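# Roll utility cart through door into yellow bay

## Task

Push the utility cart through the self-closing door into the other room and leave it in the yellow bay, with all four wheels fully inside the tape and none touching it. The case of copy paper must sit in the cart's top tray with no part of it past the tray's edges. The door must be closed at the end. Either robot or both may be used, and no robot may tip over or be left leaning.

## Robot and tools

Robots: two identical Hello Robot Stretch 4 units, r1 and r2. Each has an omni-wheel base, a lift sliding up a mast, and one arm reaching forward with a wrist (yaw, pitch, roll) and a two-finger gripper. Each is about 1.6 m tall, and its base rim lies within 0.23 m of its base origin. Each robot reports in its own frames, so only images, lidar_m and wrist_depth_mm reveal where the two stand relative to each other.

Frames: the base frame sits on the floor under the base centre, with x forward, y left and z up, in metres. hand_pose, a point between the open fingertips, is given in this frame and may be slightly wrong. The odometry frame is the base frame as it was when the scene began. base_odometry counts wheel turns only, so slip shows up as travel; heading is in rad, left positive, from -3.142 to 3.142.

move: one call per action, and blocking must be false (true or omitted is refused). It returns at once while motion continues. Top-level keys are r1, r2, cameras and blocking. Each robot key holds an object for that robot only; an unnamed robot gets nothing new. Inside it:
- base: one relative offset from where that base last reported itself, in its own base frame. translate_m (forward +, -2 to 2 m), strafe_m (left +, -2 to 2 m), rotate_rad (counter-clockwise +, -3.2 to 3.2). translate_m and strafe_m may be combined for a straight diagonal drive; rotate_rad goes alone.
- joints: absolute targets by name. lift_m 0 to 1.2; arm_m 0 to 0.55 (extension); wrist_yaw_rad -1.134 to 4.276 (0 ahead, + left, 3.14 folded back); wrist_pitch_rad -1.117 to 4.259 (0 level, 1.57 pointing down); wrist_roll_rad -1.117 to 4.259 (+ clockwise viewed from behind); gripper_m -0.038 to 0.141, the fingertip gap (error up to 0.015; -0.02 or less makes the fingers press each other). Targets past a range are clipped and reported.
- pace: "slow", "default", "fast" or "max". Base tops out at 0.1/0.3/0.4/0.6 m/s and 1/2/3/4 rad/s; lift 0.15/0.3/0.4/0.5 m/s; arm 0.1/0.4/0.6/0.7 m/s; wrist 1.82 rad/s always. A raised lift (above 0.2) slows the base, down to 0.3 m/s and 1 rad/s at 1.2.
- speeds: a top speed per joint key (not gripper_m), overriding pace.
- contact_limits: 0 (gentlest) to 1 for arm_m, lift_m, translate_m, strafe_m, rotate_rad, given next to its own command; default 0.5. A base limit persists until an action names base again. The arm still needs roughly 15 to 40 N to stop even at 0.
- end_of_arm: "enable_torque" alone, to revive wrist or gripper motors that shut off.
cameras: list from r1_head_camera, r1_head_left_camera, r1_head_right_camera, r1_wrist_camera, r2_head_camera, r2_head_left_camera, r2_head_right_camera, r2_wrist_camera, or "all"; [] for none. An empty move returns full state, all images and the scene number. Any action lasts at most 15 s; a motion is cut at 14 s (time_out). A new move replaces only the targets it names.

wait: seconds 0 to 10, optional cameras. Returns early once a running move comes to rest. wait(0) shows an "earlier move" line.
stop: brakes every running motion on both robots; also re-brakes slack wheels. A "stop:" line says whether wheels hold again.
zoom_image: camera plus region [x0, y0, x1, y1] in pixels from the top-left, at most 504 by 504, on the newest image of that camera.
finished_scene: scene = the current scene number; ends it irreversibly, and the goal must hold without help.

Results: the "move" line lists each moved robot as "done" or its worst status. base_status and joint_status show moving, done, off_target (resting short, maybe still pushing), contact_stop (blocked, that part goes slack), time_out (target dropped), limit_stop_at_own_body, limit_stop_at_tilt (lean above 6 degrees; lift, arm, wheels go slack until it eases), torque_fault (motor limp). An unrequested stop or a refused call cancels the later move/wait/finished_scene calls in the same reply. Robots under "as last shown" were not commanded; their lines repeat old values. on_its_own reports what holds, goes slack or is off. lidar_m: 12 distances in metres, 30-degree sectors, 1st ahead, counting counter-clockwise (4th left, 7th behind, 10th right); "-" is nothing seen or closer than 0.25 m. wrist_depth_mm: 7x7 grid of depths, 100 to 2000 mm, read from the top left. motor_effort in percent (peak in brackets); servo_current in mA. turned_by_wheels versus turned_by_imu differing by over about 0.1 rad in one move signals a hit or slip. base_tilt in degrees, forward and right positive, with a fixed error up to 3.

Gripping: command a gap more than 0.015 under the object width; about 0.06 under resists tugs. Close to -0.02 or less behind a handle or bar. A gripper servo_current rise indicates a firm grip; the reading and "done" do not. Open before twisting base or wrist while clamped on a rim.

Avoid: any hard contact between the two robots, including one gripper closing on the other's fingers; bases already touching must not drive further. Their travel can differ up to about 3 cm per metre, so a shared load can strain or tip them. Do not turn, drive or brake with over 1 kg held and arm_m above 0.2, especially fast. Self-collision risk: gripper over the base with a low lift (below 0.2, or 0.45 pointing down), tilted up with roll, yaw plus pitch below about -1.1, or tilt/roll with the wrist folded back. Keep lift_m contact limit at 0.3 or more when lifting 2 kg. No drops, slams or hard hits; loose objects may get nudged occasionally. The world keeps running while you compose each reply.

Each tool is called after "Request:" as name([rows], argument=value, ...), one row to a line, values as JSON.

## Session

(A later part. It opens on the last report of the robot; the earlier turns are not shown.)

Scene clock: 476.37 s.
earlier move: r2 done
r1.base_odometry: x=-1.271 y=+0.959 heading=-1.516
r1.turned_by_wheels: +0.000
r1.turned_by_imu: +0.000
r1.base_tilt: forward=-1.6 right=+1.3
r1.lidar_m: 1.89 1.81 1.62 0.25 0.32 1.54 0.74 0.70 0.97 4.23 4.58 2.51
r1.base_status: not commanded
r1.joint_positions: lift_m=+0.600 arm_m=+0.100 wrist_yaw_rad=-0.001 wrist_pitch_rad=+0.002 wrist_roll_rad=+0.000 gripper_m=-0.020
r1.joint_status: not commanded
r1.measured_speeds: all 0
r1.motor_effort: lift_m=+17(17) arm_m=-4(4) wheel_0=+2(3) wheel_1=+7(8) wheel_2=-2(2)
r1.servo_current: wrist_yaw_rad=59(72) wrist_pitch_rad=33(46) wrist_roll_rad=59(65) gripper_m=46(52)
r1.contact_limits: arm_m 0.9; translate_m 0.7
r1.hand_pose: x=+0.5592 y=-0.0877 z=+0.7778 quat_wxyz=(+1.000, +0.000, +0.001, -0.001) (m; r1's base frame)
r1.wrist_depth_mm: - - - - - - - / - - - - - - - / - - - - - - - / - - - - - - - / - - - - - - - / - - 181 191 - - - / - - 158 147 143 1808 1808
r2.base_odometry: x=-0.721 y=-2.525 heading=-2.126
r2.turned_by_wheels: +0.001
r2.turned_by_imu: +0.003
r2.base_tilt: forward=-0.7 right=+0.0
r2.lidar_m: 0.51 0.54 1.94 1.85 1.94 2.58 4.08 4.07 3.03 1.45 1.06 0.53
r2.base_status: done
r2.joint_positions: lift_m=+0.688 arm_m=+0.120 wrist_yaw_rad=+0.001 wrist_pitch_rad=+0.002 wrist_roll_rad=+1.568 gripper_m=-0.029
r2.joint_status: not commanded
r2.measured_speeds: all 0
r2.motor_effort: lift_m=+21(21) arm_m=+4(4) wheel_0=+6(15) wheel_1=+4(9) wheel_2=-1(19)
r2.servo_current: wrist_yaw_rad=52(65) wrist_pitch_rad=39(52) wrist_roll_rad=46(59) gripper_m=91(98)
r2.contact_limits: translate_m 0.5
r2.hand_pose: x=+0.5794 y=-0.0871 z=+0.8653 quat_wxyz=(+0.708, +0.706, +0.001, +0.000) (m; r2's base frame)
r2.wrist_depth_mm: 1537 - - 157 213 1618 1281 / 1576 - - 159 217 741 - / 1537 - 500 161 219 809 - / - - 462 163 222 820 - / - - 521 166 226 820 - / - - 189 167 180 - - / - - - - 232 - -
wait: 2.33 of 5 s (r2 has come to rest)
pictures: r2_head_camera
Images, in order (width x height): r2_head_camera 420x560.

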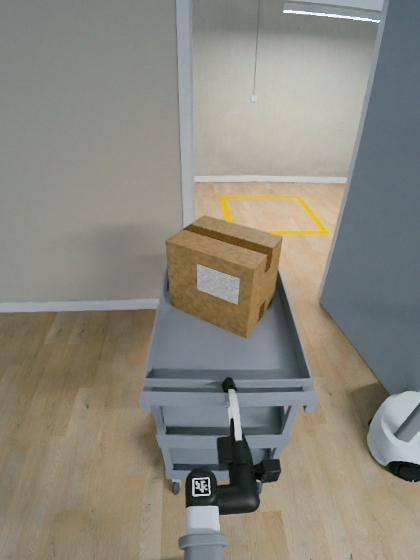

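Request:
move(blocking=false, r2={"base":{"strafe_m":0.28},"pace":"slow","contact_limits":{"strafe_m":0.9}})

Request:
wait(seconds=4, cameras=["r2_head_camera"])

Request:
move(blocking=false, r2={"base":{"translate_m":0.35,"strafe_m":-0.03},"pace":"default","contact_limits":{"translate_m":0.5}})

Request:
wait(seconds=5, cameras=["r2_head_camera"])

Scene clock: 488.43 s.
move: r2 moving
r1: as last shown
r1.lidar_m: 1.88 1.82 1.62 0.25 0.32 1.55 0.74 0.71 0.97 4.26 4.61 2.52
r1.motor_effort: lift_m=+17(17) arm_m=-4(4) wheel_0=+3(3) wheel_1=+7(8) wheel_2=-2(2)
r1.servo_current: wrist_yaw_rad=59(59) wrist_pitch_rad=39(46) wrist_roll_rad=59(59) gripper_m=39(46)
r1.contact_limits: arm_m 0.9; translate_m 0.7
r1.wrist_depth_mm: - - - - - - - / - - - - - - - / - - - - - - - / - - - - - - - / - - - - - - - / - - 182 191 - - - / - - 158 147 143 1808 1808
r2.base_odometry: x=-0.709 y=-2.533 heading=-2.127
r2.turned_by_wheels: +0.000
r2.turned_by_imu: +0.000
r2.base_tilt: forward=-0.6 right=+0.1
r2.lidar_m: 0.52 1.95 1.93 1.83 1.89 2.54 4.09 4.11 3.06 1.46 1.07 0.53
r2.base_status: strafe_m moving
r2.joint_positions: lift_m=+0.688 arm_m=+0.120 wrist_yaw_rad=+0.000 wrist_pitch_rad=+0.002 wrist_roll_rad=+1.568 gripper_m=-0.029
r2.joint_status: not commanded
r2.measured_speeds: translate_m=+0.000 strafe_m=+0.056 rotate_rad=+0.001 lift_m=+0.000 arm_m=+0.000 wrist_yaw_rad=-0.025 wrist_pitch_rad=+0.000 wrist_roll_rad=+0.000
r2.motor_effort: lift_m=+21(21) arm_m=+4(4) wheel_0=-9(10) wheel_1=+5(8) wheel_2=+0(1)
r2.servo_current: wrist_yaw_rad=46(52) wrist_pitch_rad=39(46) wrist_roll_rad=52(59) gripper_m=91(98)
r2.contact_limits: strafe_m 0.9
r2.hand_pose: x=+0.5793 y=-0.0874 z=+0.8653 quat_wxyz=(+0.708, +0.706, +0.001, -0.001) (m; r2's base frame)
r2.wrist_depth_mm: - - - 160 218 1618 1205 / - - - 161 219 1576 - / - - 508 163 222 809 - / - - 466 164 224 809 - / - - 512 167 226 820 - / - - 187 168 180 - - / - - - - 230 - -
pictures: none

Scene clock: 491.87 s.
earlier move: r2 done
r1.base_odometry: x=-1.271 y=+0.959 heading=-1.516
r1.turned_by_wheels: +0.000
r1.turned_by_imu: +0.000
r1.base_tilt: forward=-1.6 right=+1.2
r1.lidar_m: 1.89 1.81 1.62 0.25 0.31 1.57 0.80 0.82 1.23 4.25 4.60 2.53
r1.base_status: not commanded
r1.joint_positions: lift_m=+0.600 arm_m=+0.100 wrist_yaw_rad=-0.001 wrist_pitch_rad=+0.002 wrist_roll_rad=+0.000 gripper_m=-0.020
r1.joint_status: not commanded
r1.measured_speeds: all 0
r1.motor_effort: lift_m=+17(17) arm_m=-3(4) wheel_0=+2(3) wheel_1=+7(8) wheel_2=-2(2)
r1.servo_current: wrist_yaw_rad=65(78) wrist_pitch_rad=39(52) wrist_roll_rad=46(72) gripper_m=39(52)
r1.contact_limits: arm_m 0.9; translate_m 0.7
r1.hand_pose: x=+0.5592 y=-0.0877 z=+0.7778 quat_wxyz=(+1.000, +0.000, +0.001, -0.001) (m; r1's base frame)
r1.wrist_depth_mm: - - - - - - - / - - - - - - - / - - - - - - - / - - - - - - - / - - - - - - - / - - 181 191 - - - / - - 157 147 143 1808 1863
r2.base_odometry: x=-0.483 y=-2.673 heading=-2.127
r2.turned_by_wheels: +0.000
r2.turned_by_imu: -0.001
r2.base_tilt: forward=-0.7 right=+0.1
r2.lidar_m: 0.52 1.91 1.65 1.55 1.63 2.19 4.08 4.11 3.33 1.67 1.31 0.49
r2.base_status: done
r2.joint_positions: lift_m=+0.688 arm_m=+0.120 wrist_yaw_rad=-0.003 wrist_pitch_rad=+0.002 wrist_roll_rad=+1.568 gripper_m=-0.029
r2.joint_status: not commanded
r2.measured_speeds: all 0
r2.motor_effort: lift_m=+21(21) arm_m=+4(4) wheel_0=-7(13) wheel_1=+3(9) wheel_2=+0(1)
r2.servo_current: wrist_yaw_rad=39(59) wrist_pitch_rad=46(46) wrist_roll_rad=46(59) gripper_m=91(98)
r2.contact_limits: strafe_m 0.9
r2.hand_pose: x=+0.5790 y=-0.0882 z=+0.8653 quat_wxyz=(+0.708, +0.706, +0.000, -0.002) (m; r2's base frame)
r2.wrist_depth_mm: 1537 452 439 110 165 - - / 1618 410 402 120 177 - - / 1576 - 466 127 190 - - / - - 580 137 204 - - / - - - 148 221 - - / - - 180 165 179 1499 500 / - - - - - 1430 1182
wait: 3.43 of 4 s (r2 has come to rest)
pictures: r2_head_camera
Images, in order (width x height): r2_head_camera 420x560.

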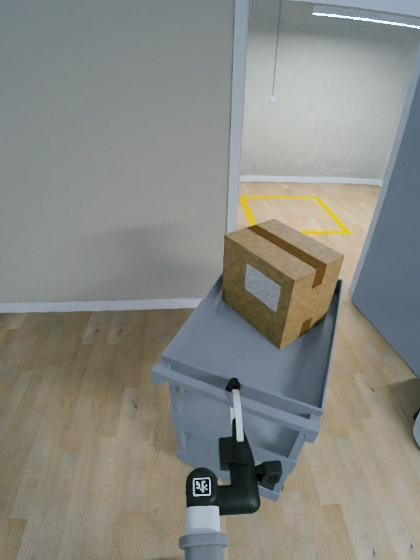

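Scene clock: 492.37 s.
move: r2 moving
r1: as last shown
r1.base_tilt: forward=-1.6 right=+1.3
r1.lidar_m: 1.86 1.80 1.64 0.25 0.30 1.57 0.80 0.83 1.29 4.26 4.60 2.53
r1.motor_effort: lift_m=+17(17) arm_m=-4(4) wheel_0=+3(3) wheel_1=+7(7) wheel_2=-2(2)
r1.servo_current: wrist_yaw_rad=46(65) wrist_pitch_rad=39(46) wrist_roll_rad=65(65) gripper_m=46(46)
r1.contact_limits: arm_m 0.9; translate_m 0.7
r1.wrist_depth_mm: - - - - - - - / - - - - - - - / - - - - - - - / - - - - - - - / - - - - - - - / - - 181 191 - - - / - - 157 147 143 1863 1808
r2.base_odometry: x=-0.502 y=-2.698 heading=-2.126
r2.turned_by_wheels: +0.001
r2.turned_by_imu: +0.001
r2.base_tilt: forward=-0.7 right=+0.1
r2.lidar_m: 0.54 1.91 1.65 1.57 1.62 2.23 4.12 4.12 3.33 1.62 1.27 0.48
r2.base_status: translate_m moving; strafe_m moving
r2.joint_positions: lift_m=+0.688 arm_m=+0.120 wrist_yaw_rad=-0.003 wrist_pitch_rad=+0.002 wrist_roll_rad=+1.568 gripper_m=-0.029
r2.joint_status: not commanded
r2.measured_speeds: translate_m=+0.123 strafe_m=-0.010 rotate_rad=+0.005 lift_m=+0.000 arm_m=+0.000 wrist_yaw_rad=+0.000 wrist_pitch_rad=+0.000 wrist_roll_rad=+0.000
r2.motor_effort: lift_m=+21(21) arm_m=+4(4) wheel_0=+12(15) wheel_1=+8(9) wheel_2=-15(16)
r2.servo_current: wrist_yaw_rad=46(52) wrist_pitch_rad=39(46) wrist_roll_rad=46(52) gripper_m=91(98)
r2.contact_limits: translate_m 0.5
r2.hand_pose: x=+0.5790 y=-0.0882 z=+0.8653 quat_wxyz=(+0.708, +0.706, +0.000, -0.002) (m; r2's base frame)
r2.wrist_depth_mm: 1576 439 427 104 158 - - / 1576 399 394 114 170 - - / 1618 - 462 120 183 - - / - - 585 130 198 - - / - - - 141 216 559 - / - - 183 155 180 1430 496 / - - - - 255 - 1229
pictures: none

Scene clock: 494.53 s.
earlier move: r2 done
r1.base_odometry: x=-1.271 y=+0.959 heading=-1.516
r1.turned_by_wheels: +0.000
r1.turned_by_imu: +0.000
r1.base_tilt: forward=-1.5 right=+1.3
r1.lidar_m: 1.85 1.81 1.63 0.25 0.33 1.56 0.94 0.97 1.12 4.23 4.59 2.54
r1.base_status: not commanded
r1.joint_positions: lift_m=+0.600 arm_m=+0.100 wrist_yaw_rad=-0.001 wrist_pitch_rad=+0.002 wrist_roll_rad=+0.000 gripper_m=-0.020
r1.joint_status: not commanded
r1.measured_speeds: all 0
r1.motor_effort: lift_m=+17(17) arm_m=-4(4) wheel_0=+2(3) wheel_1=+8(8) wheel_2=-2(2)
r1.servo_current: wrist_yaw_rad=52(72) wrist_pitch_rad=39(46) wrist_roll_rad=59(65) gripper_m=46(46)
r1.contact_limits: arm_m 0.9; translate_m 0.7
r1.hand_pose: x=+0.5592 y=-0.0877 z=+0.7778 quat_wxyz=(+1.000, +0.000, +0.001, -0.001) (m; r1's base frame)
r1.wrist_depth_mm: - - - - - - - / - - - - - - - / - - - - - - - / - - - - - - - / - - - - - - - / - - 181 191 - - - / - - 158 147 144 1808 1921
r2.base_odometry: x=-0.693 y=-2.955 heading=-2.126
r2.turned_by_wheels: +0.000
r2.turned_by_imu: +0.002
r2.base_tilt: forward=-0.7 right=+0.1
r2.lidar_m: 0.57 1.57 1.67 1.60 1.66 2.29 - 4.48 3.30 1.12 1.14 0.48
r2.base_status: done
r2.joint_positions: lift_m=+0.688 arm_m=+0.120 wrist_yaw_rad=+0.002 wrist_pitch_rad=+0.002 wrist_roll_rad=+1.568 gripper_m=-0.029
r2.joint_status: not commanded
r2.measured_speeds: all 0
r2.motor_effort: lift_m=+21(21) arm_m=+4(4) wheel_0=+5(17) wheel_1=+3(10) wheel_2=-3(16)
r2.servo_current: wrist_yaw_rad=46(52) wrist_pitch_rad=46(46) wrist_roll_rad=46(65) gripper_m=91(98)
r2.contact_limits: translate_m 0.5
r2.hand_pose: x=+0.5795 y=-0.0868 z=+0.8653 quat_wxyz=(+0.708, +0.706, +0.002, +0.000) (m; r2's base frame)
r2.wrist_depth_mm: - - 452 111 167 - - / - 413 407 120 176 - - / - 492 455 126 187 - - / - - 564 136 201 - - / - - - 148 217 - - / - - 184 159 179 - 512 / - - - - 253 - 1160
wait: 2.17 of 5 s (r2 has come to rest)
pictures: r2_head_camera
Images, in order (width x height): r2_head_camera 420x560.

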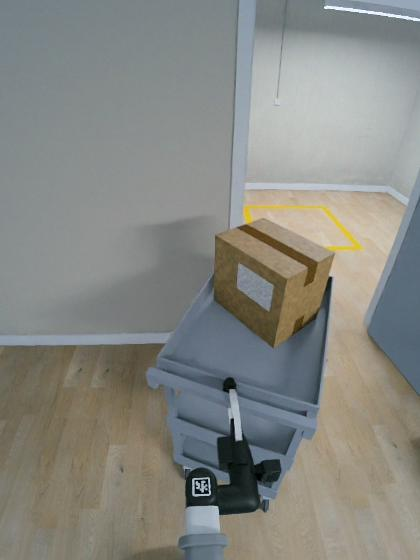

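Request:
move(blocking=false, r2={"base":{"translate_m":-0.3,"strafe_m":0.12},"pace":"default","contact_limits":{"translate_m":0.6}})

Request:
wait(seconds=4, cameras=["r2_head_camera"])

Request:
move(blocking=false, r2={"base":{"translate_m":0.3,"strafe_m":-0.17},"pace":"default","contact_limits":{"translate_m":0.5}})

Request:
wait(seconds=5, cameras=["r2_head_camera"])

Scene clock: 509.30 s.
move: r2 moving
r1: as last shown
r1.base_tilt: forward=-1.6 right=+1.3
r1.lidar_m: 1.86 1.80 1.64 0.25 0.32 1.58 0.93 0.94 1.17 4.23 4.59 2.55
r1.motor_effort: lift_m=+17(17) arm_m=-4(4) wheel_0=+2(3) wheel_1=+7(7) wheel_2=-2(2)
r1.servo_current: wrist_yaw_rad=39(59) wrist_pitch_rad=46(52) wrist_roll_rad=52(52) gripper_m=46(52)
r1.contact_limits: arm_m 0.9; translate_m 0.7
r1.wrist_depth_mm: - - - - - - - / - - - - - - - / - - - - - - - / - - - - - - - / - - - - - - - / - - 182 190 - - - / - - 158 147 143 1756 1808
r2.base_odometry: x=-0.666 y=-2.935 heading=-2.127
r2.turned_by_wheels: -0.001
r2.turned_by_imu: +0.000
r2.base_tilt: forward=-0.7 right=+0.1
r2.lidar_m: 0.55 1.60 1.66 1.59 1.66 2.25 - 4.47 3.30 1.16 1.16 0.49
r2.base_status: translate_m moving; strafe_m moving
r2.joint_positions: lift_m=+0.688 arm_m=+0.120 wrist_yaw_rad=+0.001 wrist_pitch_rad=+0.002 wrist_roll_rad=+1.568 gripper_m=-0.029
r2.joint_status: not commanded
r2.measured_speeds: translate_m=-0.125 strafe_m=+0.047 rotate_rad=-0.005 lift_m=+0.000 arm_m=+0.000 wrist_yaw_rad=-0.013 wrist_pitch_rad=+0.000 wrist_roll_rad=+0.000
r2.motor_effort: lift_m=+21(21) arm_m=+4(4) wheel_0=-14(15) wheel_1=-7(8) wheel_2=+12(15)
r2.servo_current: wrist_yaw_rad=46(59) wrist_pitch_rad=46(46) wrist_roll_rad=46(59) gripper_m=85(98)
r2.contact_limits: translate_m 0.6
r2.hand_pose: x=+0.5794 y=-0.0870 z=+0.8653 quat_wxyz=(+0.708, +0.706, +0.001, +0.000) (m; r2's base frame)
r2.wrist_depth_mm: - - 462 116 171 - - / - 413 413 123 180 - - / - 492 459 130 191 - - / - - 559 141 206 - - / - - - 150 220 - - / - - 182 165 180 - 504 / - - - - - - 1205
pictures: none

Scene clock: 511.30 s.
earlier move: r2 done
r1.base_odometry: x=-1.271 y=+0.959 heading=-1.516
r1.turned_by_wheels: +0.000
r1.turned_by_imu: +0.000
r1.base_tilt: forward=-1.6 right=+1.3
r1.lidar_m: 1.89 1.80 1.62 0.25 0.32 1.57 0.84 0.88 1.36 4.24 4.60 2.57
r1.base_status: not commanded
r1.joint_positions: lift_m=+0.600 arm_m=+0.100 wrist_yaw_rad=-0.001 wrist_pitch_rad=+0.002 wrist_roll_rad=+0.000 gripper_m=-0.020
r1.joint_status: not commanded
r1.measured_speeds: all 0
r1.motor_effort: lift_m=+17(17) arm_m=-4(4) wheel_0=+2(3) wheel_1=+7(8) wheel_2=-2(2)
r1.servo_current: wrist_yaw_rad=20(65) wrist_pitch_rad=46(52) wrist_roll_rad=52(65) gripper_m=46(52)
r1.contact_limits: arm_m 0.9; translate_m 0.7
r1.hand_pose: x=+0.5592 y=-0.0877 z=+0.7778 quat_wxyz=(+1.000, +0.000, +0.001, -0.001) (m; r1's base frame)
r1.wrist_depth_mm: - - - - - - - / - - - - - - - / - - - - - - - / - - - - - - - / - - - - - - - / - - 181 191 - - - / - - 157 147 143 1808 1921
r2.base_odometry: x=-0.433 y=-2.763 heading=-2.126
r2.turned_by_wheels: +0.000
r2.turned_by_imu: +0.000
r2.base_tilt: forward=-0.6 right=+0.0
r2.lidar_m: 0.56 1.90 1.56 1.48 1.53 2.10 4.15 4.13 3.39 1.66 1.36 0.47
r2.base_status: done
r2.joint_positions: lift_m=+0.688 arm_m=+0.120 wrist_yaw_rad=+0.003 wrist_pitch_rad=+0.002 wrist_roll_rad=+1.569 gripper_m=-0.029
r2.joint_status: not commanded
r2.measured_speeds: all 0
r2.motor_effort: lift_m=+21(21) arm_m=-4(4) wheel_0=-2(19) wheel_1=-4(10) wheel_2=+4(15)
r2.servo_current: wrist_yaw_rad=46(59) wrist_pitch_rad=39(46) wrist_roll_rad=33(59) gripper_m=91(98)
r2.contact_limits: translate_m 0.6
r2.hand_pose: x=+0.5796 y=-0.0865 z=+0.8653 quat_wxyz=(+0.708, +0.706, +0.002, +0.000) (m; r2's base frame)
r2.wrist_depth_mm: - 384 379 - 147 - - / - 399 404 102 160 - - / 1499 530 504 108 179 - - / - - 627 121 191 - - / - - - 135 217 1464 521 / - - 182 154 180 1430 488 / - - - - - - 1205
wait: 2.00 of 4 s (r2 has come to rest)
pictures: r2_head_camera
Images, in order (width x height): r2_head_camera 420x560.

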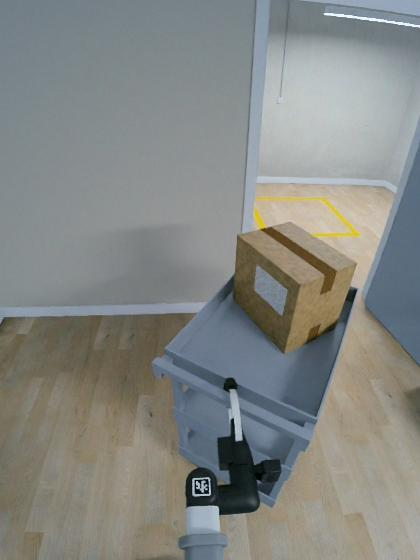

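Scene clock: 511.80 s.
move: r2 moving
r1: as last shown
r1.base_tilt: forward=-1.6 right=+1.2
r1.lidar_m: 1.90 1.81 1.64 0.25 0.33 1.56 0.84 0.87 1.33 4.24 4.61 2.54
r1.motor_effort: lift_m=+17(17) arm_m=-3(4) wheel_0=+2(3) wheel_1=+7(8) wheel_2=-2(2)
r1.servo_current: wrist_yaw_rad=46(59) wrist_pitch_rad=39(46) wrist_roll_rad=46(59) gripper_m=52(52)
r1.contact_limits: arm_m 0.9; translate_m 0.7
r1.wrist_depth_mm: - - - - - - - / - - - - - - - / - - - - - - - / - - - - - - - / - - - - - - - / - - 181 191 - - - / - - 158 147 143 1808 1863
r2.base_odometry: x=-0.465 y=-2.780 heading=-2.126
r2.turned_by_wheels: +0.001
r2.turned_by_imu: +0.001
r2.base_tilt: forward=-0.7 right=+0.1
r2.lidar_m: 0.55 1.84 1.58 1.49 1.55 2.13 4.18 4.17 3.40 1.65 1.32 0.46
r2.base_status: translate_m moving; strafe_m moving
r2.joint_positions: lift_m=+0.688 arm_m=+0.120 wrist_yaw_rad=+0.003 wrist_pitch_rad=+0.002 wrist_roll_rad=+1.569 gripper_m=-0.029
r2.joint_status: not commanded
r2.measured_speeds: translate_m=+0.121 strafe_m=-0.070 rotate_rad=-0.002 lift_m=+0.000 arm_m=+0.000 wrist_yaw_rad=+0.000 wrist_pitch_rad=+0.000 wrist_roll_rad=+0.000
r2.motor_effort: lift_m=+21(21) arm_m=-3(4) wheel_0=+14(17) wheel_1=+3(4) wheel_2=-11(13)
r2.servo_current: wrist_yaw_rad=39(59) wrist_pitch_rad=39(46) wrist_roll_rad=46(59) gripper_m=85(98)
r2.contact_limits: translate_m 0.5
r2.hand_pose: x=+0.5795 y=-0.0865 z=+0.8653 quat_wxyz=(+0.708, +0.706, +0.002, +0.000) (m; r2's base frame)
r2.wrist_depth_mm: - 377 373 - 144 - - / - 399 402 - 158 - - / 1430 564 504 107 174 - - / - - 597 118 192 - - / - - - 133 216 1430 512 / - - 180 151 180 - 484 / - - - - - - 1205
pictures: none

Scene clock: 513.80 s.
earlier move: r2 done
r1.base_odometry: x=-1.271 y=+0.959 heading=-1.516
r1.turned_by_wheels: +0.000
r1.turned_by_imu: +0.000
r1.base_tilt: forward=-1.6 right=+1.3
r1.lidar_m: 1.88 1.81 1.64 0.25 0.33 0.93 0.87 0.91 1.10 4.24 4.59 2.52
r1.base_status: not commanded
r1.joint_positions: lift_m=+0.600 arm_m=+0.100 wrist_yaw_rad=-0.001 wrist_pitch_rad=+0.002 wrist_roll_rad=+0.000 gripper_m=-0.020
r1.joint_status: not commanded
r1.measured_speeds: all 0
r1.motor_effort: lift_m=+17(17) arm_m=-4(4) wheel_0=+2(3) wheel_1=+7(8) wheel_2=-2(2)
r1.servo_current: wrist_yaw_rad=59(72) wrist_pitch_rad=52(52) wrist_roll_rad=39(65) gripper_m=46(52)
r1.contact_limits: arm_m 0.9; translate_m 0.7
r1.hand_pose: x=+0.5592 y=-0.0877 z=+0.7778 quat_wxyz=(+1.000, +0.000, +0.001, -0.001) (m; r1's base frame)
r1.wrist_depth_mm: - - - - - - - / - - - - - - - / - - - - - - - / - - - - - - - / - - - - - - - / - - 181 191 - - - / - - 157 147 143 1756 1808
r2.base_odometry: x=-0.736 y=-2.928 heading=-2.126
r2.turned_by_wheels: +0.000
r2.turned_by_imu: +0.001
r2.base_tilt: forward=-0.7 right=+0.1
r2.lidar_m: 0.54 1.57 1.75 1.64 1.70 2.35 - 4.46 3.23 1.10 1.09 0.48
r2.base_status: done
r2.joint_positions: lift_m=+0.688 arm_m=+0.120 wrist_yaw_rad=-0.003 wrist_pitch_rad=+0.002 wrist_roll_rad=+1.569 gripper_m=-0.029
r2.joint_status: not commanded
r2.measured_speeds: all 0
r2.motor_effort: lift_m=+21(21) arm_m=+1(4) wheel_0=+2(20) wheel_1=+4(9) wheel_2=-5(14)
r2.servo_current: wrist_yaw_rad=46(59) wrist_pitch_rad=39(46) wrist_roll_rad=59(59) gripper_m=85(98)
r2.contact_limits: translate_m 0.5
r2.hand_pose: x=+0.5790 y=-0.0883 z=+0.8653 quat_wxyz=(+0.708, +0.706, +0.000, -0.002) (m; r2's base frame)
r2.wrist_depth_mm: - 439 427 106 160 - - / - 402 397 115 172 - - / - - 469 122 185 - - / - - 597 132 201 - - / - - - 144 219 - - / - - 183 158 181 - 500 / - - - - - - 1138
wait: 2.00 of 5 s (r2 has come to rest)
pictures: r2_head_camera
Images, in order (width x height): r2_head_camera 420x560.

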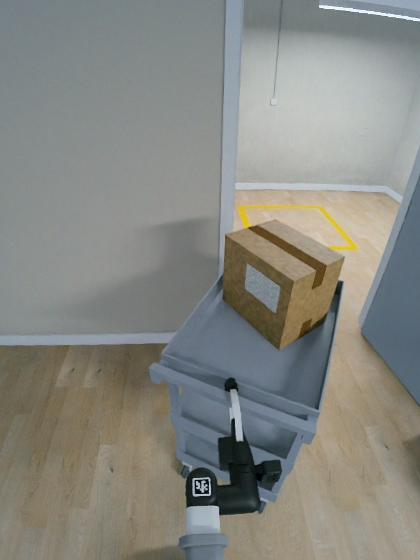

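Request:
move(blocking=false, r2={"base":{"translate_m":0.4,"strafe_m":-0.23},"pace":"default","contact_limits":{"translate_m":0.5}})

Request:
wait(seconds=5, cameras=["r2_head_camera","r2_head_left_camera"])

Scene clock: 520.67 s.
move: r2 moving
r1: as last shown
r1.lidar_m: 1.87 1.81 1.62 0.25 0.30 0.94 0.88 0.91 1.11 4.24 4.58 2.54
r1.motor_effort: lift_m=+17(17) arm_m=-3(4) wheel_0=+2(3) wheel_1=+7(8) wheel_2=-2(2)
r1.servo_current: wrist_yaw_rad=52(65) wrist_pitch_rad=39(46) wrist_roll_rad=46(59) gripper_m=46(46)
r1.contact_limits: arm_m 0.9; translate_m 0.7
r1.wrist_depth_mm: - - - - - - - / - - - - - - - / - - - - - - - / - - - - - - - / - - - - - - - / - - 181 191 - - - / - - 157 147 143 1756 1863
r2.base_odometry: x=-0.767 y=-2.946 heading=-2.126
r2.turned_by_wheels: +0.000
r2.turned_by_imu: +0.001
r2.base_tilt: forward=-0.7 right=+0.0
r2.lidar_m: 0.55 1.56 1.73 1.67 1.75 2.38 - 4.43 3.22 1.07 1.08 0.47
r2.base_status: translate_m moving; strafe_m moving
r2.joint_positions: lift_m=+0.688 arm_m=+0.120 wrist_yaw_rad=-0.002 wrist_pitch_rad=+0.002 wrist_roll_rad=+1.569 gripper_m=-0.029
r2.joint_status: not commanded
r2.measured_speeds: translate_m=+0.123 strafe_m=-0.071 rotate_rad=+0.001 lift_m=+0.000 arm_m=+0.000 wrist_yaw_rad=+0.010 wrist_pitch_rad=+0.000 wrist_roll_rad=+0.000
r2.motor_effort: lift_m=+21(21) arm_m=+4(4) wheel_0=+11(15) wheel_1=+5(5) wheel_2=-13(15)
r2.servo_current: wrist_yaw_rad=46(65) wrist_pitch_rad=46(46) wrist_roll_rad=39(52) gripper_m=85(98)
r2.contact_limits: translate_m 0.5
r2.hand_pose: x=+0.5791 y=-0.0879 z=+0.8653 quat_wxyz=(+0.708, +0.706, +0.000, -0.001) (m; r2's base frame)
r2.wrist_depth_mm: - 436 421 104 158 - - / - 399 394 113 170 - - / - - 466 120 183 - - / - - 585 130 199 - - / - - - 145 216 - - / - - 183 156 180 - 484 / - - - - 259 - 1118
pictures: none

Scene clock: 523.03 s.
earlier move: r2 done
r1.base_odometry: x=-1.271 y=+0.959 heading=-1.516
r1.turned_by_wheels: +0.000
r1.turned_by_imu: +0.000
r1.base_tilt: forward=-1.6 right=+1.3
r1.lidar_m: 1.86 1.82 1.65 0.25 0.32 0.93 0.88 0.81 3.06 4.27 4.59 2.52
r1.base_status: not commanded
r1.joint_positions: lift_m=+0.600 arm_m=+0.100 wrist_yaw_rad=-0.001 wrist_pitch_rad=+0.002 wrist_roll_rad=+0.000 gripper_m=-0.020
r1.joint_status: not commanded
r1.measured_speeds: all 0
r1.motor_effort: lift_m=+17(17) arm_m=-3(4) wheel_0=+2(3) wheel_1=+7(8) wheel_2=-2(2)
r1.servo_current: wrist_yaw_rad=46(72) wrist_pitch_rad=46(46) wrist_roll_rad=65(65) gripper_m=39(52)
r1.contact_limits: arm_m 0.9; translate_m 0.7
r1.hand_pose: x=+0.5592 y=-0.0877 z=+0.7778 quat_wxyz=(+1.000, +0.000, +0.001, -0.001) (m; r1's base frame)
r1.wrist_depth_mm: - - - - - - - / - - - - - - - / - - - - - - - / - - - - - - - / - - - - - - - / - - 181 191 - - - / - - 158 147 144 1756 1863
r2.base_odometry: x=-1.142 y=-3.147 heading=-2.126
r2.turned_by_wheels: +0.000
r2.turned_by_imu: +0.003
r2.base_tilt: forward=-0.7 right=+0.1
r2.lidar_m: 0.54 1.16 1.59 1.88 1.97 2.66 - 4.13 2.98 0.82 1.12 0.50
r2.base_status: done
r2.joint_positions: lift_m=+0.688 arm_m=+0.120 wrist_yaw_rad=+0.002 wrist_pitch_rad=+0.002 wrist_roll_rad=+1.569 gripper_m=-0.029
r2.joint_status: not commanded
r2.measured_speeds: all 0
r2.motor_effort: lift_m=+21(21) arm_m=+4(4) wheel_0=+2(19) wheel_1=+5(7) wheel_2=+0(15)
r2.servo_current: wrist_yaw_rad=46(65) wrist_pitch_rad=39(46) wrist_roll_rad=52(59) gripper_m=91(98)
r2.contact_limits: translate_m 0.5
r2.hand_pose: x=+0.5794 y=-0.0869 z=+0.8653 quat_wxyz=(+0.708, +0.706, +0.002, +0.000) (m; r2's base frame)
r2.wrist_depth_mm: - - 554 130 182 - - / - - 455 134 192 - - / - 462 436 142 203 - - / - - 512 149 211 - - / - - 597 157 220 - - / - - 183 166 180 - 521 / - - - - 245 - 455
wait: 2.37 of 5 s (r2 has come to rest)
pictures: r2_head_camera, r2_head_left_camera
Images, in order (width x height): r2_head_camera 420x560, r2_head_left_camera 420x672.

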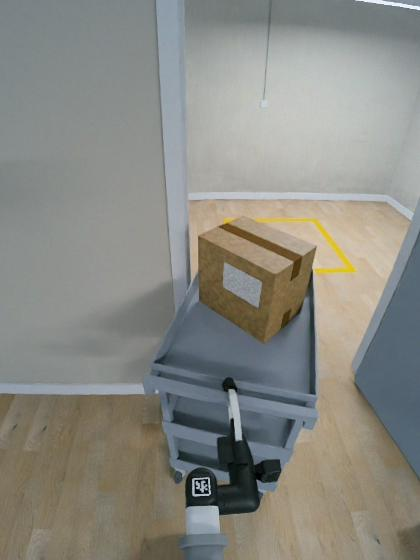

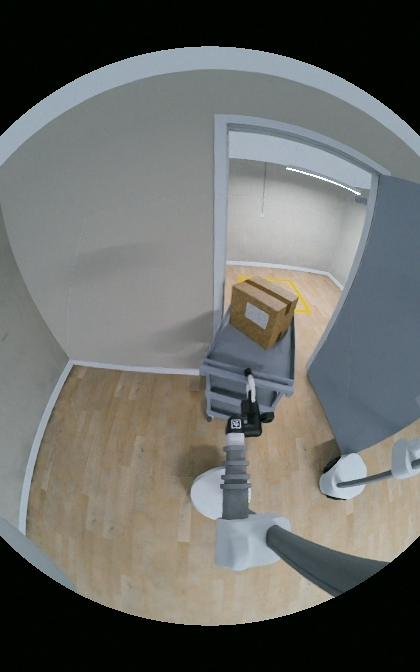

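Request:
move(blocking=false, r2={"base":{"translate_m":0.4,"strafe_m":-0.22},"pace":"default","contact_limits":{"translate_m":0.5}})

Request:
wait(seconds=5, cameras=["r2_head_camera","r2_head_left_camera"])

Scene clock: 528.87 s.
move: r2 moving
r1: as last shown
r1.base_tilt: forward=-1.6 right=+1.2
r1.lidar_m: 1.88 1.81 1.63 0.25 0.32 0.94 0.86 0.80 3.06 4.23 4.61 2.54
r1.motor_effort: lift_m=+17(17) arm_m=-4(4) wheel_0=+2(3) wheel_1=+7(8) wheel_2=-2(2)
r1.servo_current: wrist_yaw_rad=52(59) wrist_pitch_rad=46(52) wrist_roll_rad=59(59) gripper_m=39(46)
r1.contact_limits: arm_m 0.9; translate_m 0.7
r1.wrist_depth_mm: - - - - - - - / - - - - - - - / - - - - - - - / - - - - - - - / - - - - - - - / - - 181 191 - - - / - - 158 147 143 1808 1863
r2.base_odometry: x=-1.173 y=-3.164 heading=-2.125
r2.turned_by_wheels: +0.000
r2.turned_by_imu: +0.001
r2.base_tilt: forward=-0.7 right=+0.0
r2.lidar_m: 0.51 1.14 1.54 1.90 1.99 2.73 - 4.07 1.00 0.79 1.12 0.50
r2.base_status: translate_m moving; strafe_m moving
r2.joint_positions: lift_m=+0.688 arm_m=+0.120 wrist_yaw_rad=+0.002 wrist_pitch_rad=+0.002 wrist_roll_rad=+1.569 gripper_m=-0.029
r2.joint_status: not commanded
r2.measured_speeds: translate_m=+0.120 strafe_m=-0.067 rotate_rad=+0.000 lift_m=+0.000 arm_m=+0.000 wrist_yaw_rad=+0.000 wrist_pitch_rad=+0.000 wrist_roll_rad=+0.000
r2.motor_effort: lift_m=+21(21) arm_m=+3(4) wheel_0=+9(16) wheel_1=+6(6) wheel_2=-13(14)
r2.servo_current: wrist_yaw_rad=46(59) wrist_pitch_rad=39(46) wrist_roll_rad=52(52) gripper_m=91(91)
r2.contact_limits: translate_m 0.5
r2.hand_pose: x=+0.5794 y=-0.0869 z=+0.8653 quat_wxyz=(+0.708, +0.706, +0.002, +0.000) (m; r2's base frame)
r2.wrist_depth_mm: - - - 130 182 - - / - - 466 133 192 - - / - 459 433 141 202 - - / - - 508 148 211 - - / - - 621 156 220 - - / - - 183 164 179 - 525 / - - - - 243 - 459
pictures: none

Scene clock: 531.23 s.
earlier move: r2 done
r1.base_odometry: x=-1.271 y=+0.959 heading=-1.516
r1.turned_by_wheels: +0.000
r1.turned_by_imu: +0.000
r1.base_tilt: forward=-1.5 right=+1.3
r1.lidar_m: 1.86 1.81 1.63 0.25 0.34 1.00 0.69 2.92 3.07 4.22 4.58 2.54
r1.base_status: not commanded
r1.joint_positions: lift_m=+0.600 arm_m=+0.100 wrist_yaw_rad=-0.001 wrist_pitch_rad=+0.002 wrist_roll_rad=+0.000 gripper_m=-0.020
r1.joint_status: not commanded
r1.measured_speeds: all 0
r1.motor_effort: lift_m=+17(17) arm_m=-4(4) wheel_0=+2(3) wheel_1=+7(8) wheel_2=-2(2)
r1.servo_current: wrist_yaw_rad=52(78) wrist_pitch_rad=39(52) wrist_roll_rad=52(65) gripper_m=39(52)
r1.contact_limits: arm_m 0.9; translate_m 0.7
r1.hand_pose: x=+0.5592 y=-0.0877 z=+0.7778 quat_wxyz=(+1.000, +0.000, +0.001, -0.001) (m; r1's base frame)
r1.wrist_depth_mm: - - - - - - - / - - - - - - - / - - - - - - - / - - - - - - - / - - - - - - - / - - 181 191 - - - / - - 157 147 143 1756 1808
r2.base_odometry: x=-1.540 y=-3.371 heading=-2.125
r2.turned_by_wheels: +0.000
r2.turned_by_imu: +0.002
r2.base_tilt: forward=-0.7 right=+0.1
r2.lidar_m: 0.53 0.58 1.02 2.10 2.19 2.97 - 3.79 0.70 0.82 0.84 0.52
r2.base_status: done
r2.joint_positions: lift_m=+0.688 arm_m=+0.120 wrist_yaw_rad=+0.002 wrist_pitch_rad=+0.002 wrist_roll_rad=+1.569 gripper_m=-0.029
r2.joint_status: not commanded
r2.measured_speeds: all 0
r2.motor_effort: lift_m=+20(21) arm_m=+4(4) wheel_0=+1(16) wheel_1=+6(7) wheel_2=-2(15)
r2.servo_current: wrist_yaw_rad=52(59) wrist_pitch_rad=46(52) wrist_roll_rad=46(59) gripper_m=91(98)
r2.contact_limits: translate_m 0.5
r2.hand_pose: x=+0.5794 y=-0.0869 z=+0.8653 quat_wxyz=(+0.708, +0.706, +0.002, +0.000) (m; r2's base frame)
r2.wrist_depth_mm: - - - 151 208 1464 1205 / - - 615 155 212 732 - / - - 473 158 216 798 - / - - 469 161 220 820 - / - - 535 165 225 - - / - - 189 168 180 - - / - - - - 235 1661 500
wait: 2.37 of 5 s (r2 has come to rest)
pictures: r2_head_camera, r2_head_left_camera
Images, in order (width x height): r2_head_camera 420x560, r2_head_left_camera 420x672.

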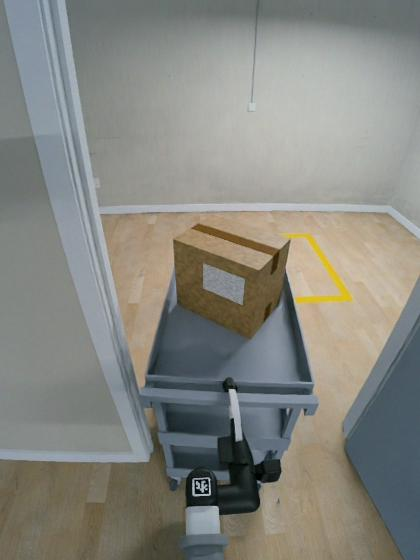

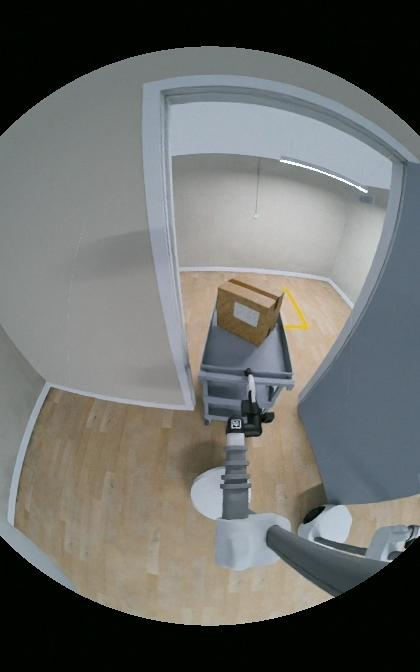

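Request:
move(blocking=false, r2={"base":{"translate_m":0.5,"strafe_m":-0.1},"pace":"default","contact_limits":{"translate_m":0.5}})

Request:
wait(seconds=5, cameras=["r2_head_camera","r2_head_left_camera"])

Scene clock: 543.20 s.
move: r2 moving
r1: as last shown
r1.base_tilt: forward=-1.6 right=+1.3
r1.lidar_m: 1.89 1.81 1.63 0.25 0.32 0.90 0.72 2.90 3.06 4.26 4.62 2.52
r1.motor_effort: lift_m=+17(17) arm_m=-4(4) wheel_0=+2(3) wheel_1=+7(7) wheel_2=-2(2)
r1.servo_current: wrist_yaw_rad=39(72) wrist_pitch_rad=39(46) wrist_roll_rad=46(52) gripper_m=52(52)
r1.contact_limits: arm_m 0.9; translate_m 0.7
r1.wrist_depth_mm: - - - - - - - / - - - - - - - / - - - - - - - / - - - - - - - / - - - - - - - / - - 181 190 - - - / - - 158 147 143 1808 1808
r2.base_odometry: x=-1.561 y=-3.394 heading=-2.125
r2.turned_by_wheels: +0.000
r2.turned_by_imu: +0.000
r2.base_tilt: forward=-0.7 right=+0.1
r2.lidar_m: 0.52 0.73 1.00 2.11 2.19 3.00 - 3.85 0.73 0.81 0.82 0.54
r2.base_status: translate_m moving; strafe_m moving
r2.joint_positions: lift_m=+0.688 arm_m=+0.120 wrist_yaw_rad=+0.000 wrist_pitch_rad=+0.002 wrist_roll_rad=+1.569 gripper_m=-0.029
r2.joint_status: not commanded
r2.measured_speeds: translate_m=+0.123 strafe_m=-0.024 rotate_rad=+0.004 lift_m=+0.000 arm_m=+0.000 wrist_yaw_rad=-0.007 wrist_pitch_rad=+0.000 wrist_roll_rad=+0.000
r2.motor_effort: lift_m=+21(21) arm_m=+4(4) wheel_0=+12(13) wheel_1=+6(10) wheel_2=-15(16)
r2.servo_current: wrist_yaw_rad=52(59) wrist_pitch_rad=39(52) wrist_roll_rad=46(59) gripper_m=91(98)
r2.contact_limits: translate_m 0.5
r2.hand_pose: x=+0.5793 y=-0.0874 z=+0.8653 quat_wxyz=(+0.708, +0.706, +0.001, -0.001) (m; r2's base frame)
r2.wrist_depth_mm: - - - 153 209 1537 1205 / - - - 156 213 741 - / - - 480 158 217 798 - / - - 466 161 220 820 - / - - 521 163 224 - - / - - 189 166 180 - - / - - - - 231 1708 508
pictures: none

Scene clock: 545.87 s.
earlier move: r2 done
r1.base_odometry: x=-1.271 y=+0.959 heading=-1.516
r1.turned_by_wheels: +0.000
r1.turned_by_imu: +0.000
r1.base_tilt: forward=-1.6 right=+1.2
r1.lidar_m: 1.89 1.82 1.62 0.25 0.32 0.94 1.76 2.92 3.05 4.24 4.58 2.54
r1.base_status: not commanded
r1.joint_positions: lift_m=+0.600 arm_m=+0.100 wrist_yaw_rad=-0.001 wrist_pitch_rad=+0.002 wrist_roll_rad=+0.000 gripper_m=-0.020
r1.joint_status: not commanded
r1.measured_speeds: all 0
r1.motor_effort: lift_m=+17(17) arm_m=-4(4) wheel_0=+3(3) wheel_1=+7(8) wheel_2=-2(2)
r1.servo_current: wrist_yaw_rad=46(72) wrist_pitch_rad=46(52) wrist_roll_rad=46(65) gripper_m=39(52)
r1.contact_limits: arm_m 0.9; translate_m 0.7
r1.hand_pose: x=+0.5592 y=-0.0877 z=+0.7778 quat_wxyz=(+1.000, +0.000, +0.001, -0.001) (m; r1's base frame)
r1.wrist_depth_mm: - - - - - - - / - - - - - - - / - - - - - - - / - - - - - - - / - - - - - - - / - - 181 191 - - - / - - 157 147 143 1808 1808
r2.base_odometry: x=-1.888 y=-3.743 heading=-2.125
r2.turned_by_wheels: +0.000
r2.turned_by_imu: -0.001
r2.base_tilt: forward=-0.7 right=+0.0
r2.lidar_m: 0.52 0.51 0.39 0.94 2.31 3.15 - 0.98 0.73 0.63 0.64 0.53
r2.base_status: done
r2.joint_positions: lift_m=+0.688 arm_m=+0.120 wrist_yaw_rad=-0.001 wrist_pitch_rad=+0.002 wrist_roll_rad=+1.569 gripper_m=-0.029
r2.joint_status: not commanded
r2.measured_speeds: all 0
r2.motor_effort: lift_m=+20(21) arm_m=+4(4) wheel_0=+1(14) wheel_1=+3(10) wheel_2=-5(18)
r2.servo_current: wrist_yaw_rad=46(59) wrist_pitch_rad=39(52) wrist_roll_rad=59(59) gripper_m=91(98)
r2.contact_limits: translate_m 0.5
r2.hand_pose: x=+0.5792 y=-0.0878 z=+0.8653 quat_wxyz=(+0.708, +0.706, +0.000, -0.001) (m; r2's base frame)
r2.wrist_depth_mm: - - - 150 206 1537 1118 / - - 585 154 210 732 - / - - 462 156 215 - - / - - 473 160 219 809 - / - - 544 164 224 - - / - - 186 167 180 - - / - - - - 236 1618 500
wait: 2.67 of 5 s (r2 has come to rest)
pictures: r2_head_camera, r2_head_left_camera
Images, in order (width x height): r2_head_camera 420x560, r2_head_left_camera 420x672.

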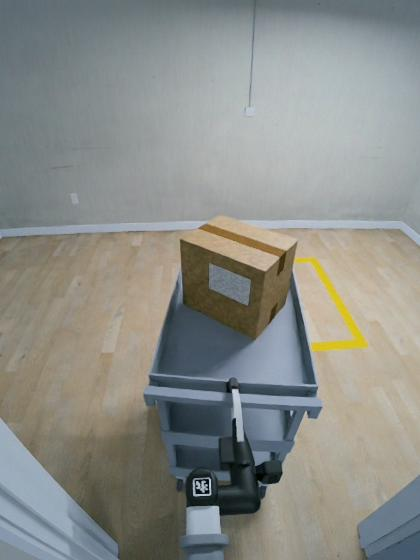

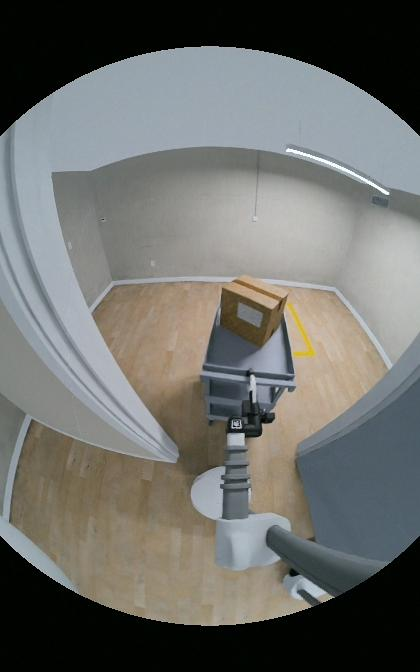

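Request:
move(blocking=false, r2={"base":{"translate_m":0.36},"pace":"default","contact_limits":{"translate_m":0.5}})

Request:
wait(seconds=3)

Request:
move(blocking=false, r2={"base":{"strafe_m":0.24},"pace":"slow","contact_limits":{"strafe_m":0.5}})

Request:
wait(seconds=5, cameras=["r2_head_camera","r2_head_left_camera"])

Scene clock: 559.23 s.
move: r2 moving
r1: as last shown
r1.base_tilt: forward=-1.6 right=+1.3
r1.lidar_m: 1.89 1.80 1.63 0.25 0.29 0.95 1.73 2.92 3.05 4.26 4.60 2.51
r1.motor_effort: lift_m=+17(17) arm_m=-3(4) wheel_0=+2(3) wheel_1=+7(8) wheel_2=-2(2)
r1.servo_current: wrist_yaw_rad=52(59) wrist_pitch_rad=39(52) wrist_roll_rad=39(59) gripper_m=46(46)
r1.contact_limits: arm_m 0.9; translate_m 0.7
r1.wrist_depth_mm: - - - - - - - / - - - - - - - / - - - - - - - / - - - - - - - / - - - - - - - / - - 182 191 - - - / - - 157 147 143 1808 1808
r2.base_odometry: x=-1.904 y=-3.770 heading=-2.126
r2.turned_by_wheels: +0.000
r2.turned_by_imu: +0.000
r2.base_tilt: forward=-0.7 right=+0.1
r2.lidar_m: 0.52 3.18 0.38 0.79 2.30 3.10 - 0.98 0.73 0.64 0.61 0.52
r2.base_status: translate_m moving
r2.joint_positions: lift_m=+0.688 arm_m=+0.120 wrist_yaw_rad=-0.002 wrist_pitch_rad=+0.002 wrist_roll_rad=+1.569 gripper_m=-0.029
r2.joint_status: not commanded
r2.measured_speeds: translate_m=+0.122 strafe_m=-0.001 rotate_rad=+0.001 lift_m=+0.000 arm_m=+0.000 wrist_yaw_rad=-0.001 wrist_pitch_rad=+0.000 wrist_roll_rad=+0.000
r2.motor_effort: lift_m=+21(21) arm_m=+4(4) wheel_0=+4(9) wheel_1=+7(8) wheel_2=-17(17)
r2.servo_current: wrist_yaw_rad=39(52) wrist_pitch_rad=46(46) wrist_roll_rad=33(52) gripper_m=85(91)
r2.contact_limits: translate_m 0.5
r2.hand_pose: x=+0.5791 y=-0.0880 z=+0.8653 quat_wxyz=(+0.708, +0.706, +0.000, -0.002) (m; r2's base frame)
r2.wrist_depth_mm: - - - 148 204 1537 564 / - - 591 151 208 732 - / - - 455 155 213 - - / - - 477 158 218 809 - / - - 544 163 223 - - / - - 187 166 181 - - / - - - - 234 1618 512
pictures: none

Scene clock: 561.43 s.
earlier move: r2 done
r1.base_odometry: x=-1.271 y=+0.959 heading=-1.516
r1.turned_by_wheels: +0.000
r1.turned_by_imu: +0.000
r1.base_tilt: forward=-1.6 right=+1.3
r1.lidar_m: 1.87 1.80 1.62 0.25 0.33 1.24 1.74 2.91 3.05 4.26 4.60 2.55
r1.base_status: not commanded
r1.joint_positions: lift_m=+0.600 arm_m=+0.100 wrist_yaw_rad=-0.001 wrist_pitch_rad=+0.002 wrist_roll_rad=+0.000 gripper_m=-0.020
r1.joint_status: not commanded
r1.measured_speeds: all 0
r1.motor_effort: lift_m=+17(17) arm_m=-3(4) wheel_0=+3(3) wheel_1=+7(8) wheel_2=-2(2)
r1.servo_current: wrist_yaw_rad=59(72) wrist_pitch_rad=46(52) wrist_roll_rad=39(72) gripper_m=39(52)
r1.contact_limits: arm_m 0.9; translate_m 0.7
r1.hand_pose: x=+0.5592 y=-0.0877 z=+0.7778 quat_wxyz=(+1.000, +0.000, +0.001, -0.001) (m; r1's base frame)
r1.wrist_depth_mm: - - - - - - - / - - - - - - - / - - - - - - - / - - - - - - - / - - - - - - - / - - 181 191 - - - / - - 157 147 143 1808 1808
r2.base_odometry: x=-2.078 y=-4.049 heading=-2.126
r2.turned_by_wheels: +0.000
r2.turned_by_imu: -0.001
r2.base_tilt: forward=-0.7 right=+0.1
r2.lidar_m: 0.54 2.91 2.29 0.33 0.36 3.14 - 1.07 0.65 0.62 2.64 0.51
r2.base_status: done
r2.joint_positions: lift_m=+0.688 arm_m=+0.120 wrist_yaw_rad=-0.003 wrist_pitch_rad=+0.002 wrist_roll_rad=+1.569 gripper_m=-0.029
r2.joint_status: not commanded
r2.measured_speeds: all 0
r2.motor_effort: lift_m=+20(21) arm_m=+4(4) wheel_0=+0(9) wheel_1=+3(9) wheel_2=-5(18)
r2.servo_current: wrist_yaw_rad=46(59) wrist_pitch_rad=39(46) wrist_roll_rad=59(59) gripper_m=91(98)
r2.contact_limits: translate_m 0.5
r2.hand_pose: x=+0.5791 y=-0.0882 z=+0.8653 quat_wxyz=(+0.708, +0.706, +0.000, -0.002) (m; r2's base frame)
r2.wrist_depth_mm: - - - 133 186 - - / - - 473 138 195 - - / - 459 433 145 205 - - / - - 508 153 212 - - / - - 609 158 222 - - / - - 187 166 180 1661 525 / - - - - 244 1808 477
wait: 2.20 of 3 s (r2 has come to rest)
pictures: none

Scene clock: 561.93 s.
move: r2 moving
r1: as last shown
r1.lidar_m: 1.86 1.79 1.62 0.25 0.31 1.25 1.74 2.91 3.07 4.25 4.58 2.53
r1.motor_effort: lift_m=+17(17) arm_m=-3(4) wheel_0=+2(3) wheel_1=+7(7) wheel_2=-1(2)
r1.servo_current: wrist_yaw_rad=39(59) wrist_pitch_rad=39(46) wrist_roll_rad=52(52) gripper_m=52(52)
r1.contact_limits: arm_m 0.9; translate_m 0.7
r1.wrist_depth_mm: - - - - - - - / - - - - - - - / - - - - - - - / - - - - - - - / - - - - - - - / - - 181 191 - - - / - - 158 147 143 1708 1863
r2.base_odometry: x=-2.065 y=-4.057 heading=-2.126
r2.turned_by_wheels: +0.000
r2.turned_by_imu: +0.000
r2.base_tilt: forward=-0.7 right=+0.0
r2.lidar_m: 0.51 2.91 2.29 0.30 0.35 3.09 - 1.10 0.67 0.64 2.64 0.51
r2.base_status: strafe_m moving
r2.joint_positions: lift_m=+0.688 arm_m=+0.120 wrist_yaw_rad=-0.003 wrist_pitch_rad=+0.002 wrist_roll_rad=+1.569 gripper_m=-0.029
r2.joint_status: not commanded
r2.measured_speeds: translate_m=+0.000 strafe_m=+0.056 rotate_rad=+0.002 lift_m=+0.000 arm_m=+0.000 wrist_yaw_rad=+0.000 wrist_pitch_rad=+0.000 wrist_roll_rad=+0.000
r2.motor_effort: lift_m=+21(21) arm_m=+4(4) wheel_0=-13(15) wheel_1=+8(8) wheel_2=+1(5)
r2.servo_current: wrist_yaw_rad=46(52) wrist_pitch_rad=39(46) wrist_roll_rad=33(59) gripper_m=85(91)
r2.contact_limits: strafe_m 0.5
r2.hand_pose: x=+0.5790 y=-0.0882 z=+0.8653 quat_wxyz=(+0.708, +0.706, +0.000, -0.002) (m; r2's base frame)
r2.wrist_depth_mm: - - - 133 185 - - / - - 462 136 194 - - / - 466 436 144 204 - - / - - 508 151 214 - - / - - 615 158 223 - - / - - 187 167 181 1708 521 / - - - - 245 1808 480
pictures: none

Scene clock: 563.80 s.
earlier move: r2 contact_stop
r1.base_odometry: x=-1.271 y=+0.959 heading=-1.516
r1.turned_by_wheels: +0.000
r1.turned_by_imu: +0.000
r1.base_tilt: forward=-1.6 right=+1.3
r1.lidar_m: 1.89 1.80 1.65 0.25 0.32 1.31 1.73 2.89 3.07 4.23 4.60 2.56
r1.base_status: not commanded
r1.joint_positions: lift_m=+0.600 arm_m=+0.100 wrist_yaw_rad=-0.001 wrist_pitch_rad=+0.002 wrist_roll_rad=+0.000 gripper_m=-0.020
r1.joint_status: not commanded
r1.measured_speeds: all 0
r1.motor_effort: lift_m=+17(17) arm_m=-3(4) wheel_0=+2(3) wheel_1=+7(7) wheel_2=-2(2)
r1.servo_current: wrist_yaw_rad=46(59) wrist_pitch_rad=46(46) wrist_roll_rad=39(65) gripper_m=46(52)
r1.contact_limits: arm_m 0.9; translate_m 0.7
r1.hand_pose: x=+0.5592 y=-0.0877 z=+0.7778 quat_wxyz=(+1.000, +0.000, +0.001, -0.001) (m; r1's base frame)
r1.wrist_depth_mm: - - - - - - - / - - - - - - - / - - - - - - - / - - - - - - - / - - - - - - - / - - 182 191 - - - / - - 157 147 144 1808 1863
r2.base_odometry: x=-1.950 y=-4.127 heading=-2.115
r2.turned_by_wheels: +0.011
r2.turned_by_imu: +0.000
r2.base_tilt: forward=-0.7 right=+0.0
r2.lidar_m: 0.53 2.91 2.19 0.35 0.25 4.01 - 1.31 0.80 0.78 2.76 0.46
r2.base_status: strafe_m contact_stop (by the wheels' count: +0.150 of +0.240)
r2.joint_positions: lift_m=+0.688 arm_m=+0.120 wrist_yaw_rad=+0.000 wrist_pitch_rad=+0.002 wrist_roll_rad=+1.569 gripper_m=-0.029
r2.joint_status: not commanded
r2.measured_speeds: all 0
r2.on_its_own: the wheels are slack since a contact_stop
r2.motor_effort: lift_m=+19(21) arm_m=+4(4) wheel_0=+0(29) wheel_1=+0(29) wheel_2=+0(7)
r2.servo_current: wrist_yaw_rad=46(65) wrist_pitch_rad=46(46) wrist_roll_rad=52(59) gripper_m=91(98)
r2.contact_limits: strafe_m 0.5
r2.hand_pose: x=+0.5793 y=-0.0875 z=+0.8654 quat_wxyz=(+0.708, +0.706, +0.001, -0.001) (m; r2's base frame)
r2.wrist_depth_mm: - 421 410 104 157 - - / - 402 392 112 169 - - / - - 473 119 183 - - / - - 609 130 199 - - / - - - 145 218 1661 - / - - 185 161 181 1661 488 / - - - - - 1661 1229
wait: 1.87 of 5 s (r2 has come to rest)
pictures: r2_head_camera, r2_head_left_camera
Images, in order (width x height): r2_head_camera 420x560, r2_head_left_camera 420x672.

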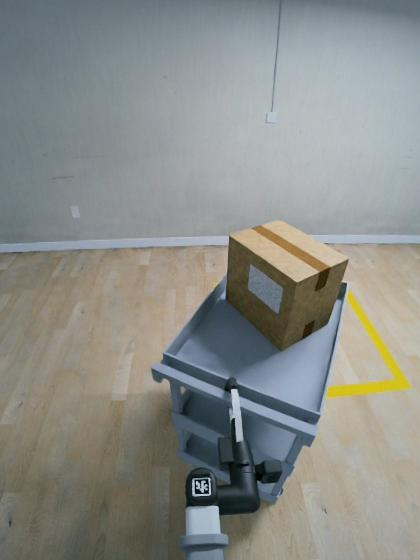

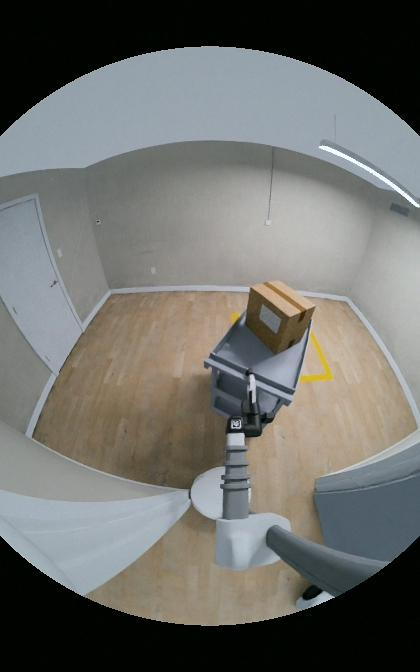

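Request:
move(blocking=false, r2={"base":{"translate_m":0.4,"strafe_m":-0.24},"pace":"default","contact_limits":{"translate_m":0.5}})

Request:
wait(seconds=5, cameras=["r2_head_camera","r2_head_left_camera"])

Scene clock: 570.57 s.
move: r2 moving
r1: as last shown
r1.base_tilt: forward=-1.5 right=+1.3
r1.lidar_m: 1.88 1.81 1.61 0.25 0.32 1.33 1.74 2.92 3.07 4.22 4.61 2.51
r1.servo_current: wrist_yaw_rad=59(59) wrist_pitch_rad=46(52) wrist_roll_rad=46(59) gripper_m=39(46)
r1.contact_limits: arm_m 0.9; translate_m 0.7
r1.wrist_depth_mm: - - - - - - - / - - - - - - - / - - - - - - - / - - - - - - - / - - - - - - - / - - 181 191 - - - / - - 158 147 143 1756 1808
r2.base_odometry: x=-1.981 y=-4.144 heading=-2.115
r2.turned_by_wheels: +0.000
r2.turned_by_imu: +0.001
r2.base_tilt: forward=-0.7 right=+0.0
r2.lidar_m: 0.56 2.89 2.20 0.25 0.25 4.04 - 1.25 0.80 0.76 2.75 0.46
r2.base_status: translate_m moving; strafe_m moving
r2.joint_positions: lift_m=+0.688 arm_m=+0.120 wrist_yaw_rad=+0.000 wrist_pitch_rad=+0.002 wrist_roll_rad=+1.569 gripper_m=-0.029
r2.joint_status: not commanded
r2.measured_speeds: translate_m=+0.120 strafe_m=-0.070 rotate_rad=-0.002 lift_m=+0.000 arm_m=+0.000 wrist_yaw_rad=+0.000 wrist_pitch_rad=+0.000 wrist_roll_rad=+0.000
r2.motor_effort: lift_m=+19(19) arm_m=+4(4) wheel_0=+16(18) wheel_1=-1(3) wheel_2=-13(15)
r2.servo_current: wrist_yaw_rad=46(52) wrist_pitch_rad=39(46) wrist_roll_rad=46(65) gripper_m=91(91)
r2.contact_limits: translate_m 0.5
r2.hand_pose: x=+0.5793 y=-0.0873 z=+0.8654 quat_wxyz=(+0.708, +0.706, +0.001, -0.001) (m; r2's base frame)
r2.wrist_depth_mm: - 413 407 102 154 - - / - 399 389 108 165 - - / - - 473 115 182 - - / - - 609 128 196 - - / - - - 141 215 1618 - / - - 185 153 179 1661 504 / - - - - - 1756 1205
pictures: none

Scene clock: 572.97 s.
earlier move: r2 done
r1.base_odometry: x=-1.271 y=+0.959 heading=-1.516
r1.turned_by_wheels: +0.000
r1.turned_by_imu: +0.000
r1.base_tilt: forward=-1.6 right=+1.3
r1.lidar_m: 1.88 1.81 1.64 0.25 0.34 1.57 1.73 2.89 3.06 4.25 4.61 2.54
r1.base_status: not commanded
r1.joint_positions: lift_m=+0.600 arm_m=+0.100 wrist_yaw_rad=-0.001 wrist_pitch_rad=+0.002 wrist_roll_rad=+0.000 gripper_m=-0.020
r1.joint_status: not commanded
r1.measured_speeds: all 0
r1.motor_effort: lift_m=+17(17) arm_m=-3(4) wheel_0=+2(3) wheel_1=+7(8) wheel_2=-2(2)
r1.servo_current: wrist_yaw_rad=52(65) wrist_pitch_rad=39(52) wrist_roll_rad=59(72) gripper_m=46(52)
r1.contact_limits: arm_m 0.9; translate_m 0.7
r1.hand_pose: x=+0.5592 y=-0.0877 z=+0.7778 quat_wxyz=(+1.000, +0.000, +0.001, -0.001) (m; r1's base frame)
r1.wrist_depth_mm: - - - - - - - / - - - - - - - / - - - - - - - / - - - - - - - / - - - - - - - / - - 181 191 - - - / - - 158 147 143 1808 1863
r2.base_odometry: x=-2.362 y=-4.345 heading=-2.115
r2.turned_by_wheels: +0.000
r2.turned_by_imu: +0.002
r2.base_tilt: forward=-0.7 right=+0.1
r2.lidar_m: 0.54 2.49 2.40 1.62 0.61 0.61 1.63 0.74 0.67 1.47 2.52 0.49
r2.base_status: done
r2.joint_positions: lift_m=+0.688 arm_m=+0.120 wrist_yaw_rad=+0.003 wrist_pitch_rad=+0.002 wrist_roll_rad=+1.569 gripper_m=-0.029
r2.joint_status: not commanded
r2.measured_speeds: all 0
r2.motor_effort: lift_m=+19(19) arm_m=+4(4) wheel_0=+3(19) wheel_1=-5(7) wheel_2=-1(15)
r2.servo_current: wrist_yaw_rad=46(59) wrist_pitch_rad=39(46) wrist_roll_rad=39(65) gripper_m=85(98)
r2.contact_limits: translate_m 0.5
r2.hand_pose: x=+0.5795 y=-0.0866 z=+0.8654 quat_wxyz=(+0.708, +0.706, +0.002, +0.000) (m; r2's base frame)
r2.wrist_depth_mm: - - 554 130 182 - - / - - 455 134 190 - - / - 462 433 142 202 - - / - - 517 148 210 - - / - - 621 157 219 - - / - - 189 166 180 1661 521 / - - - - 246 1756 477
wait: 2.40 of 5 s (r2 has come to rest)
pictures: r2_head_camera, r2_head_left_camera
Images, in order (width x height): r2_head_camera 420x560, r2_head_left_camera 420x672.

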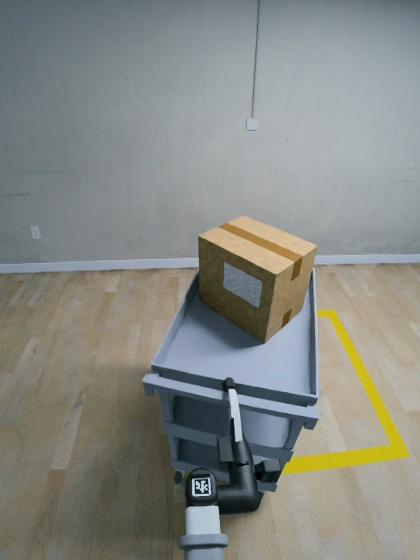

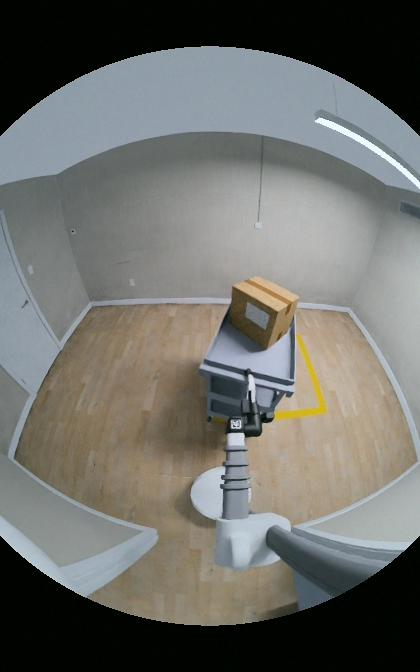

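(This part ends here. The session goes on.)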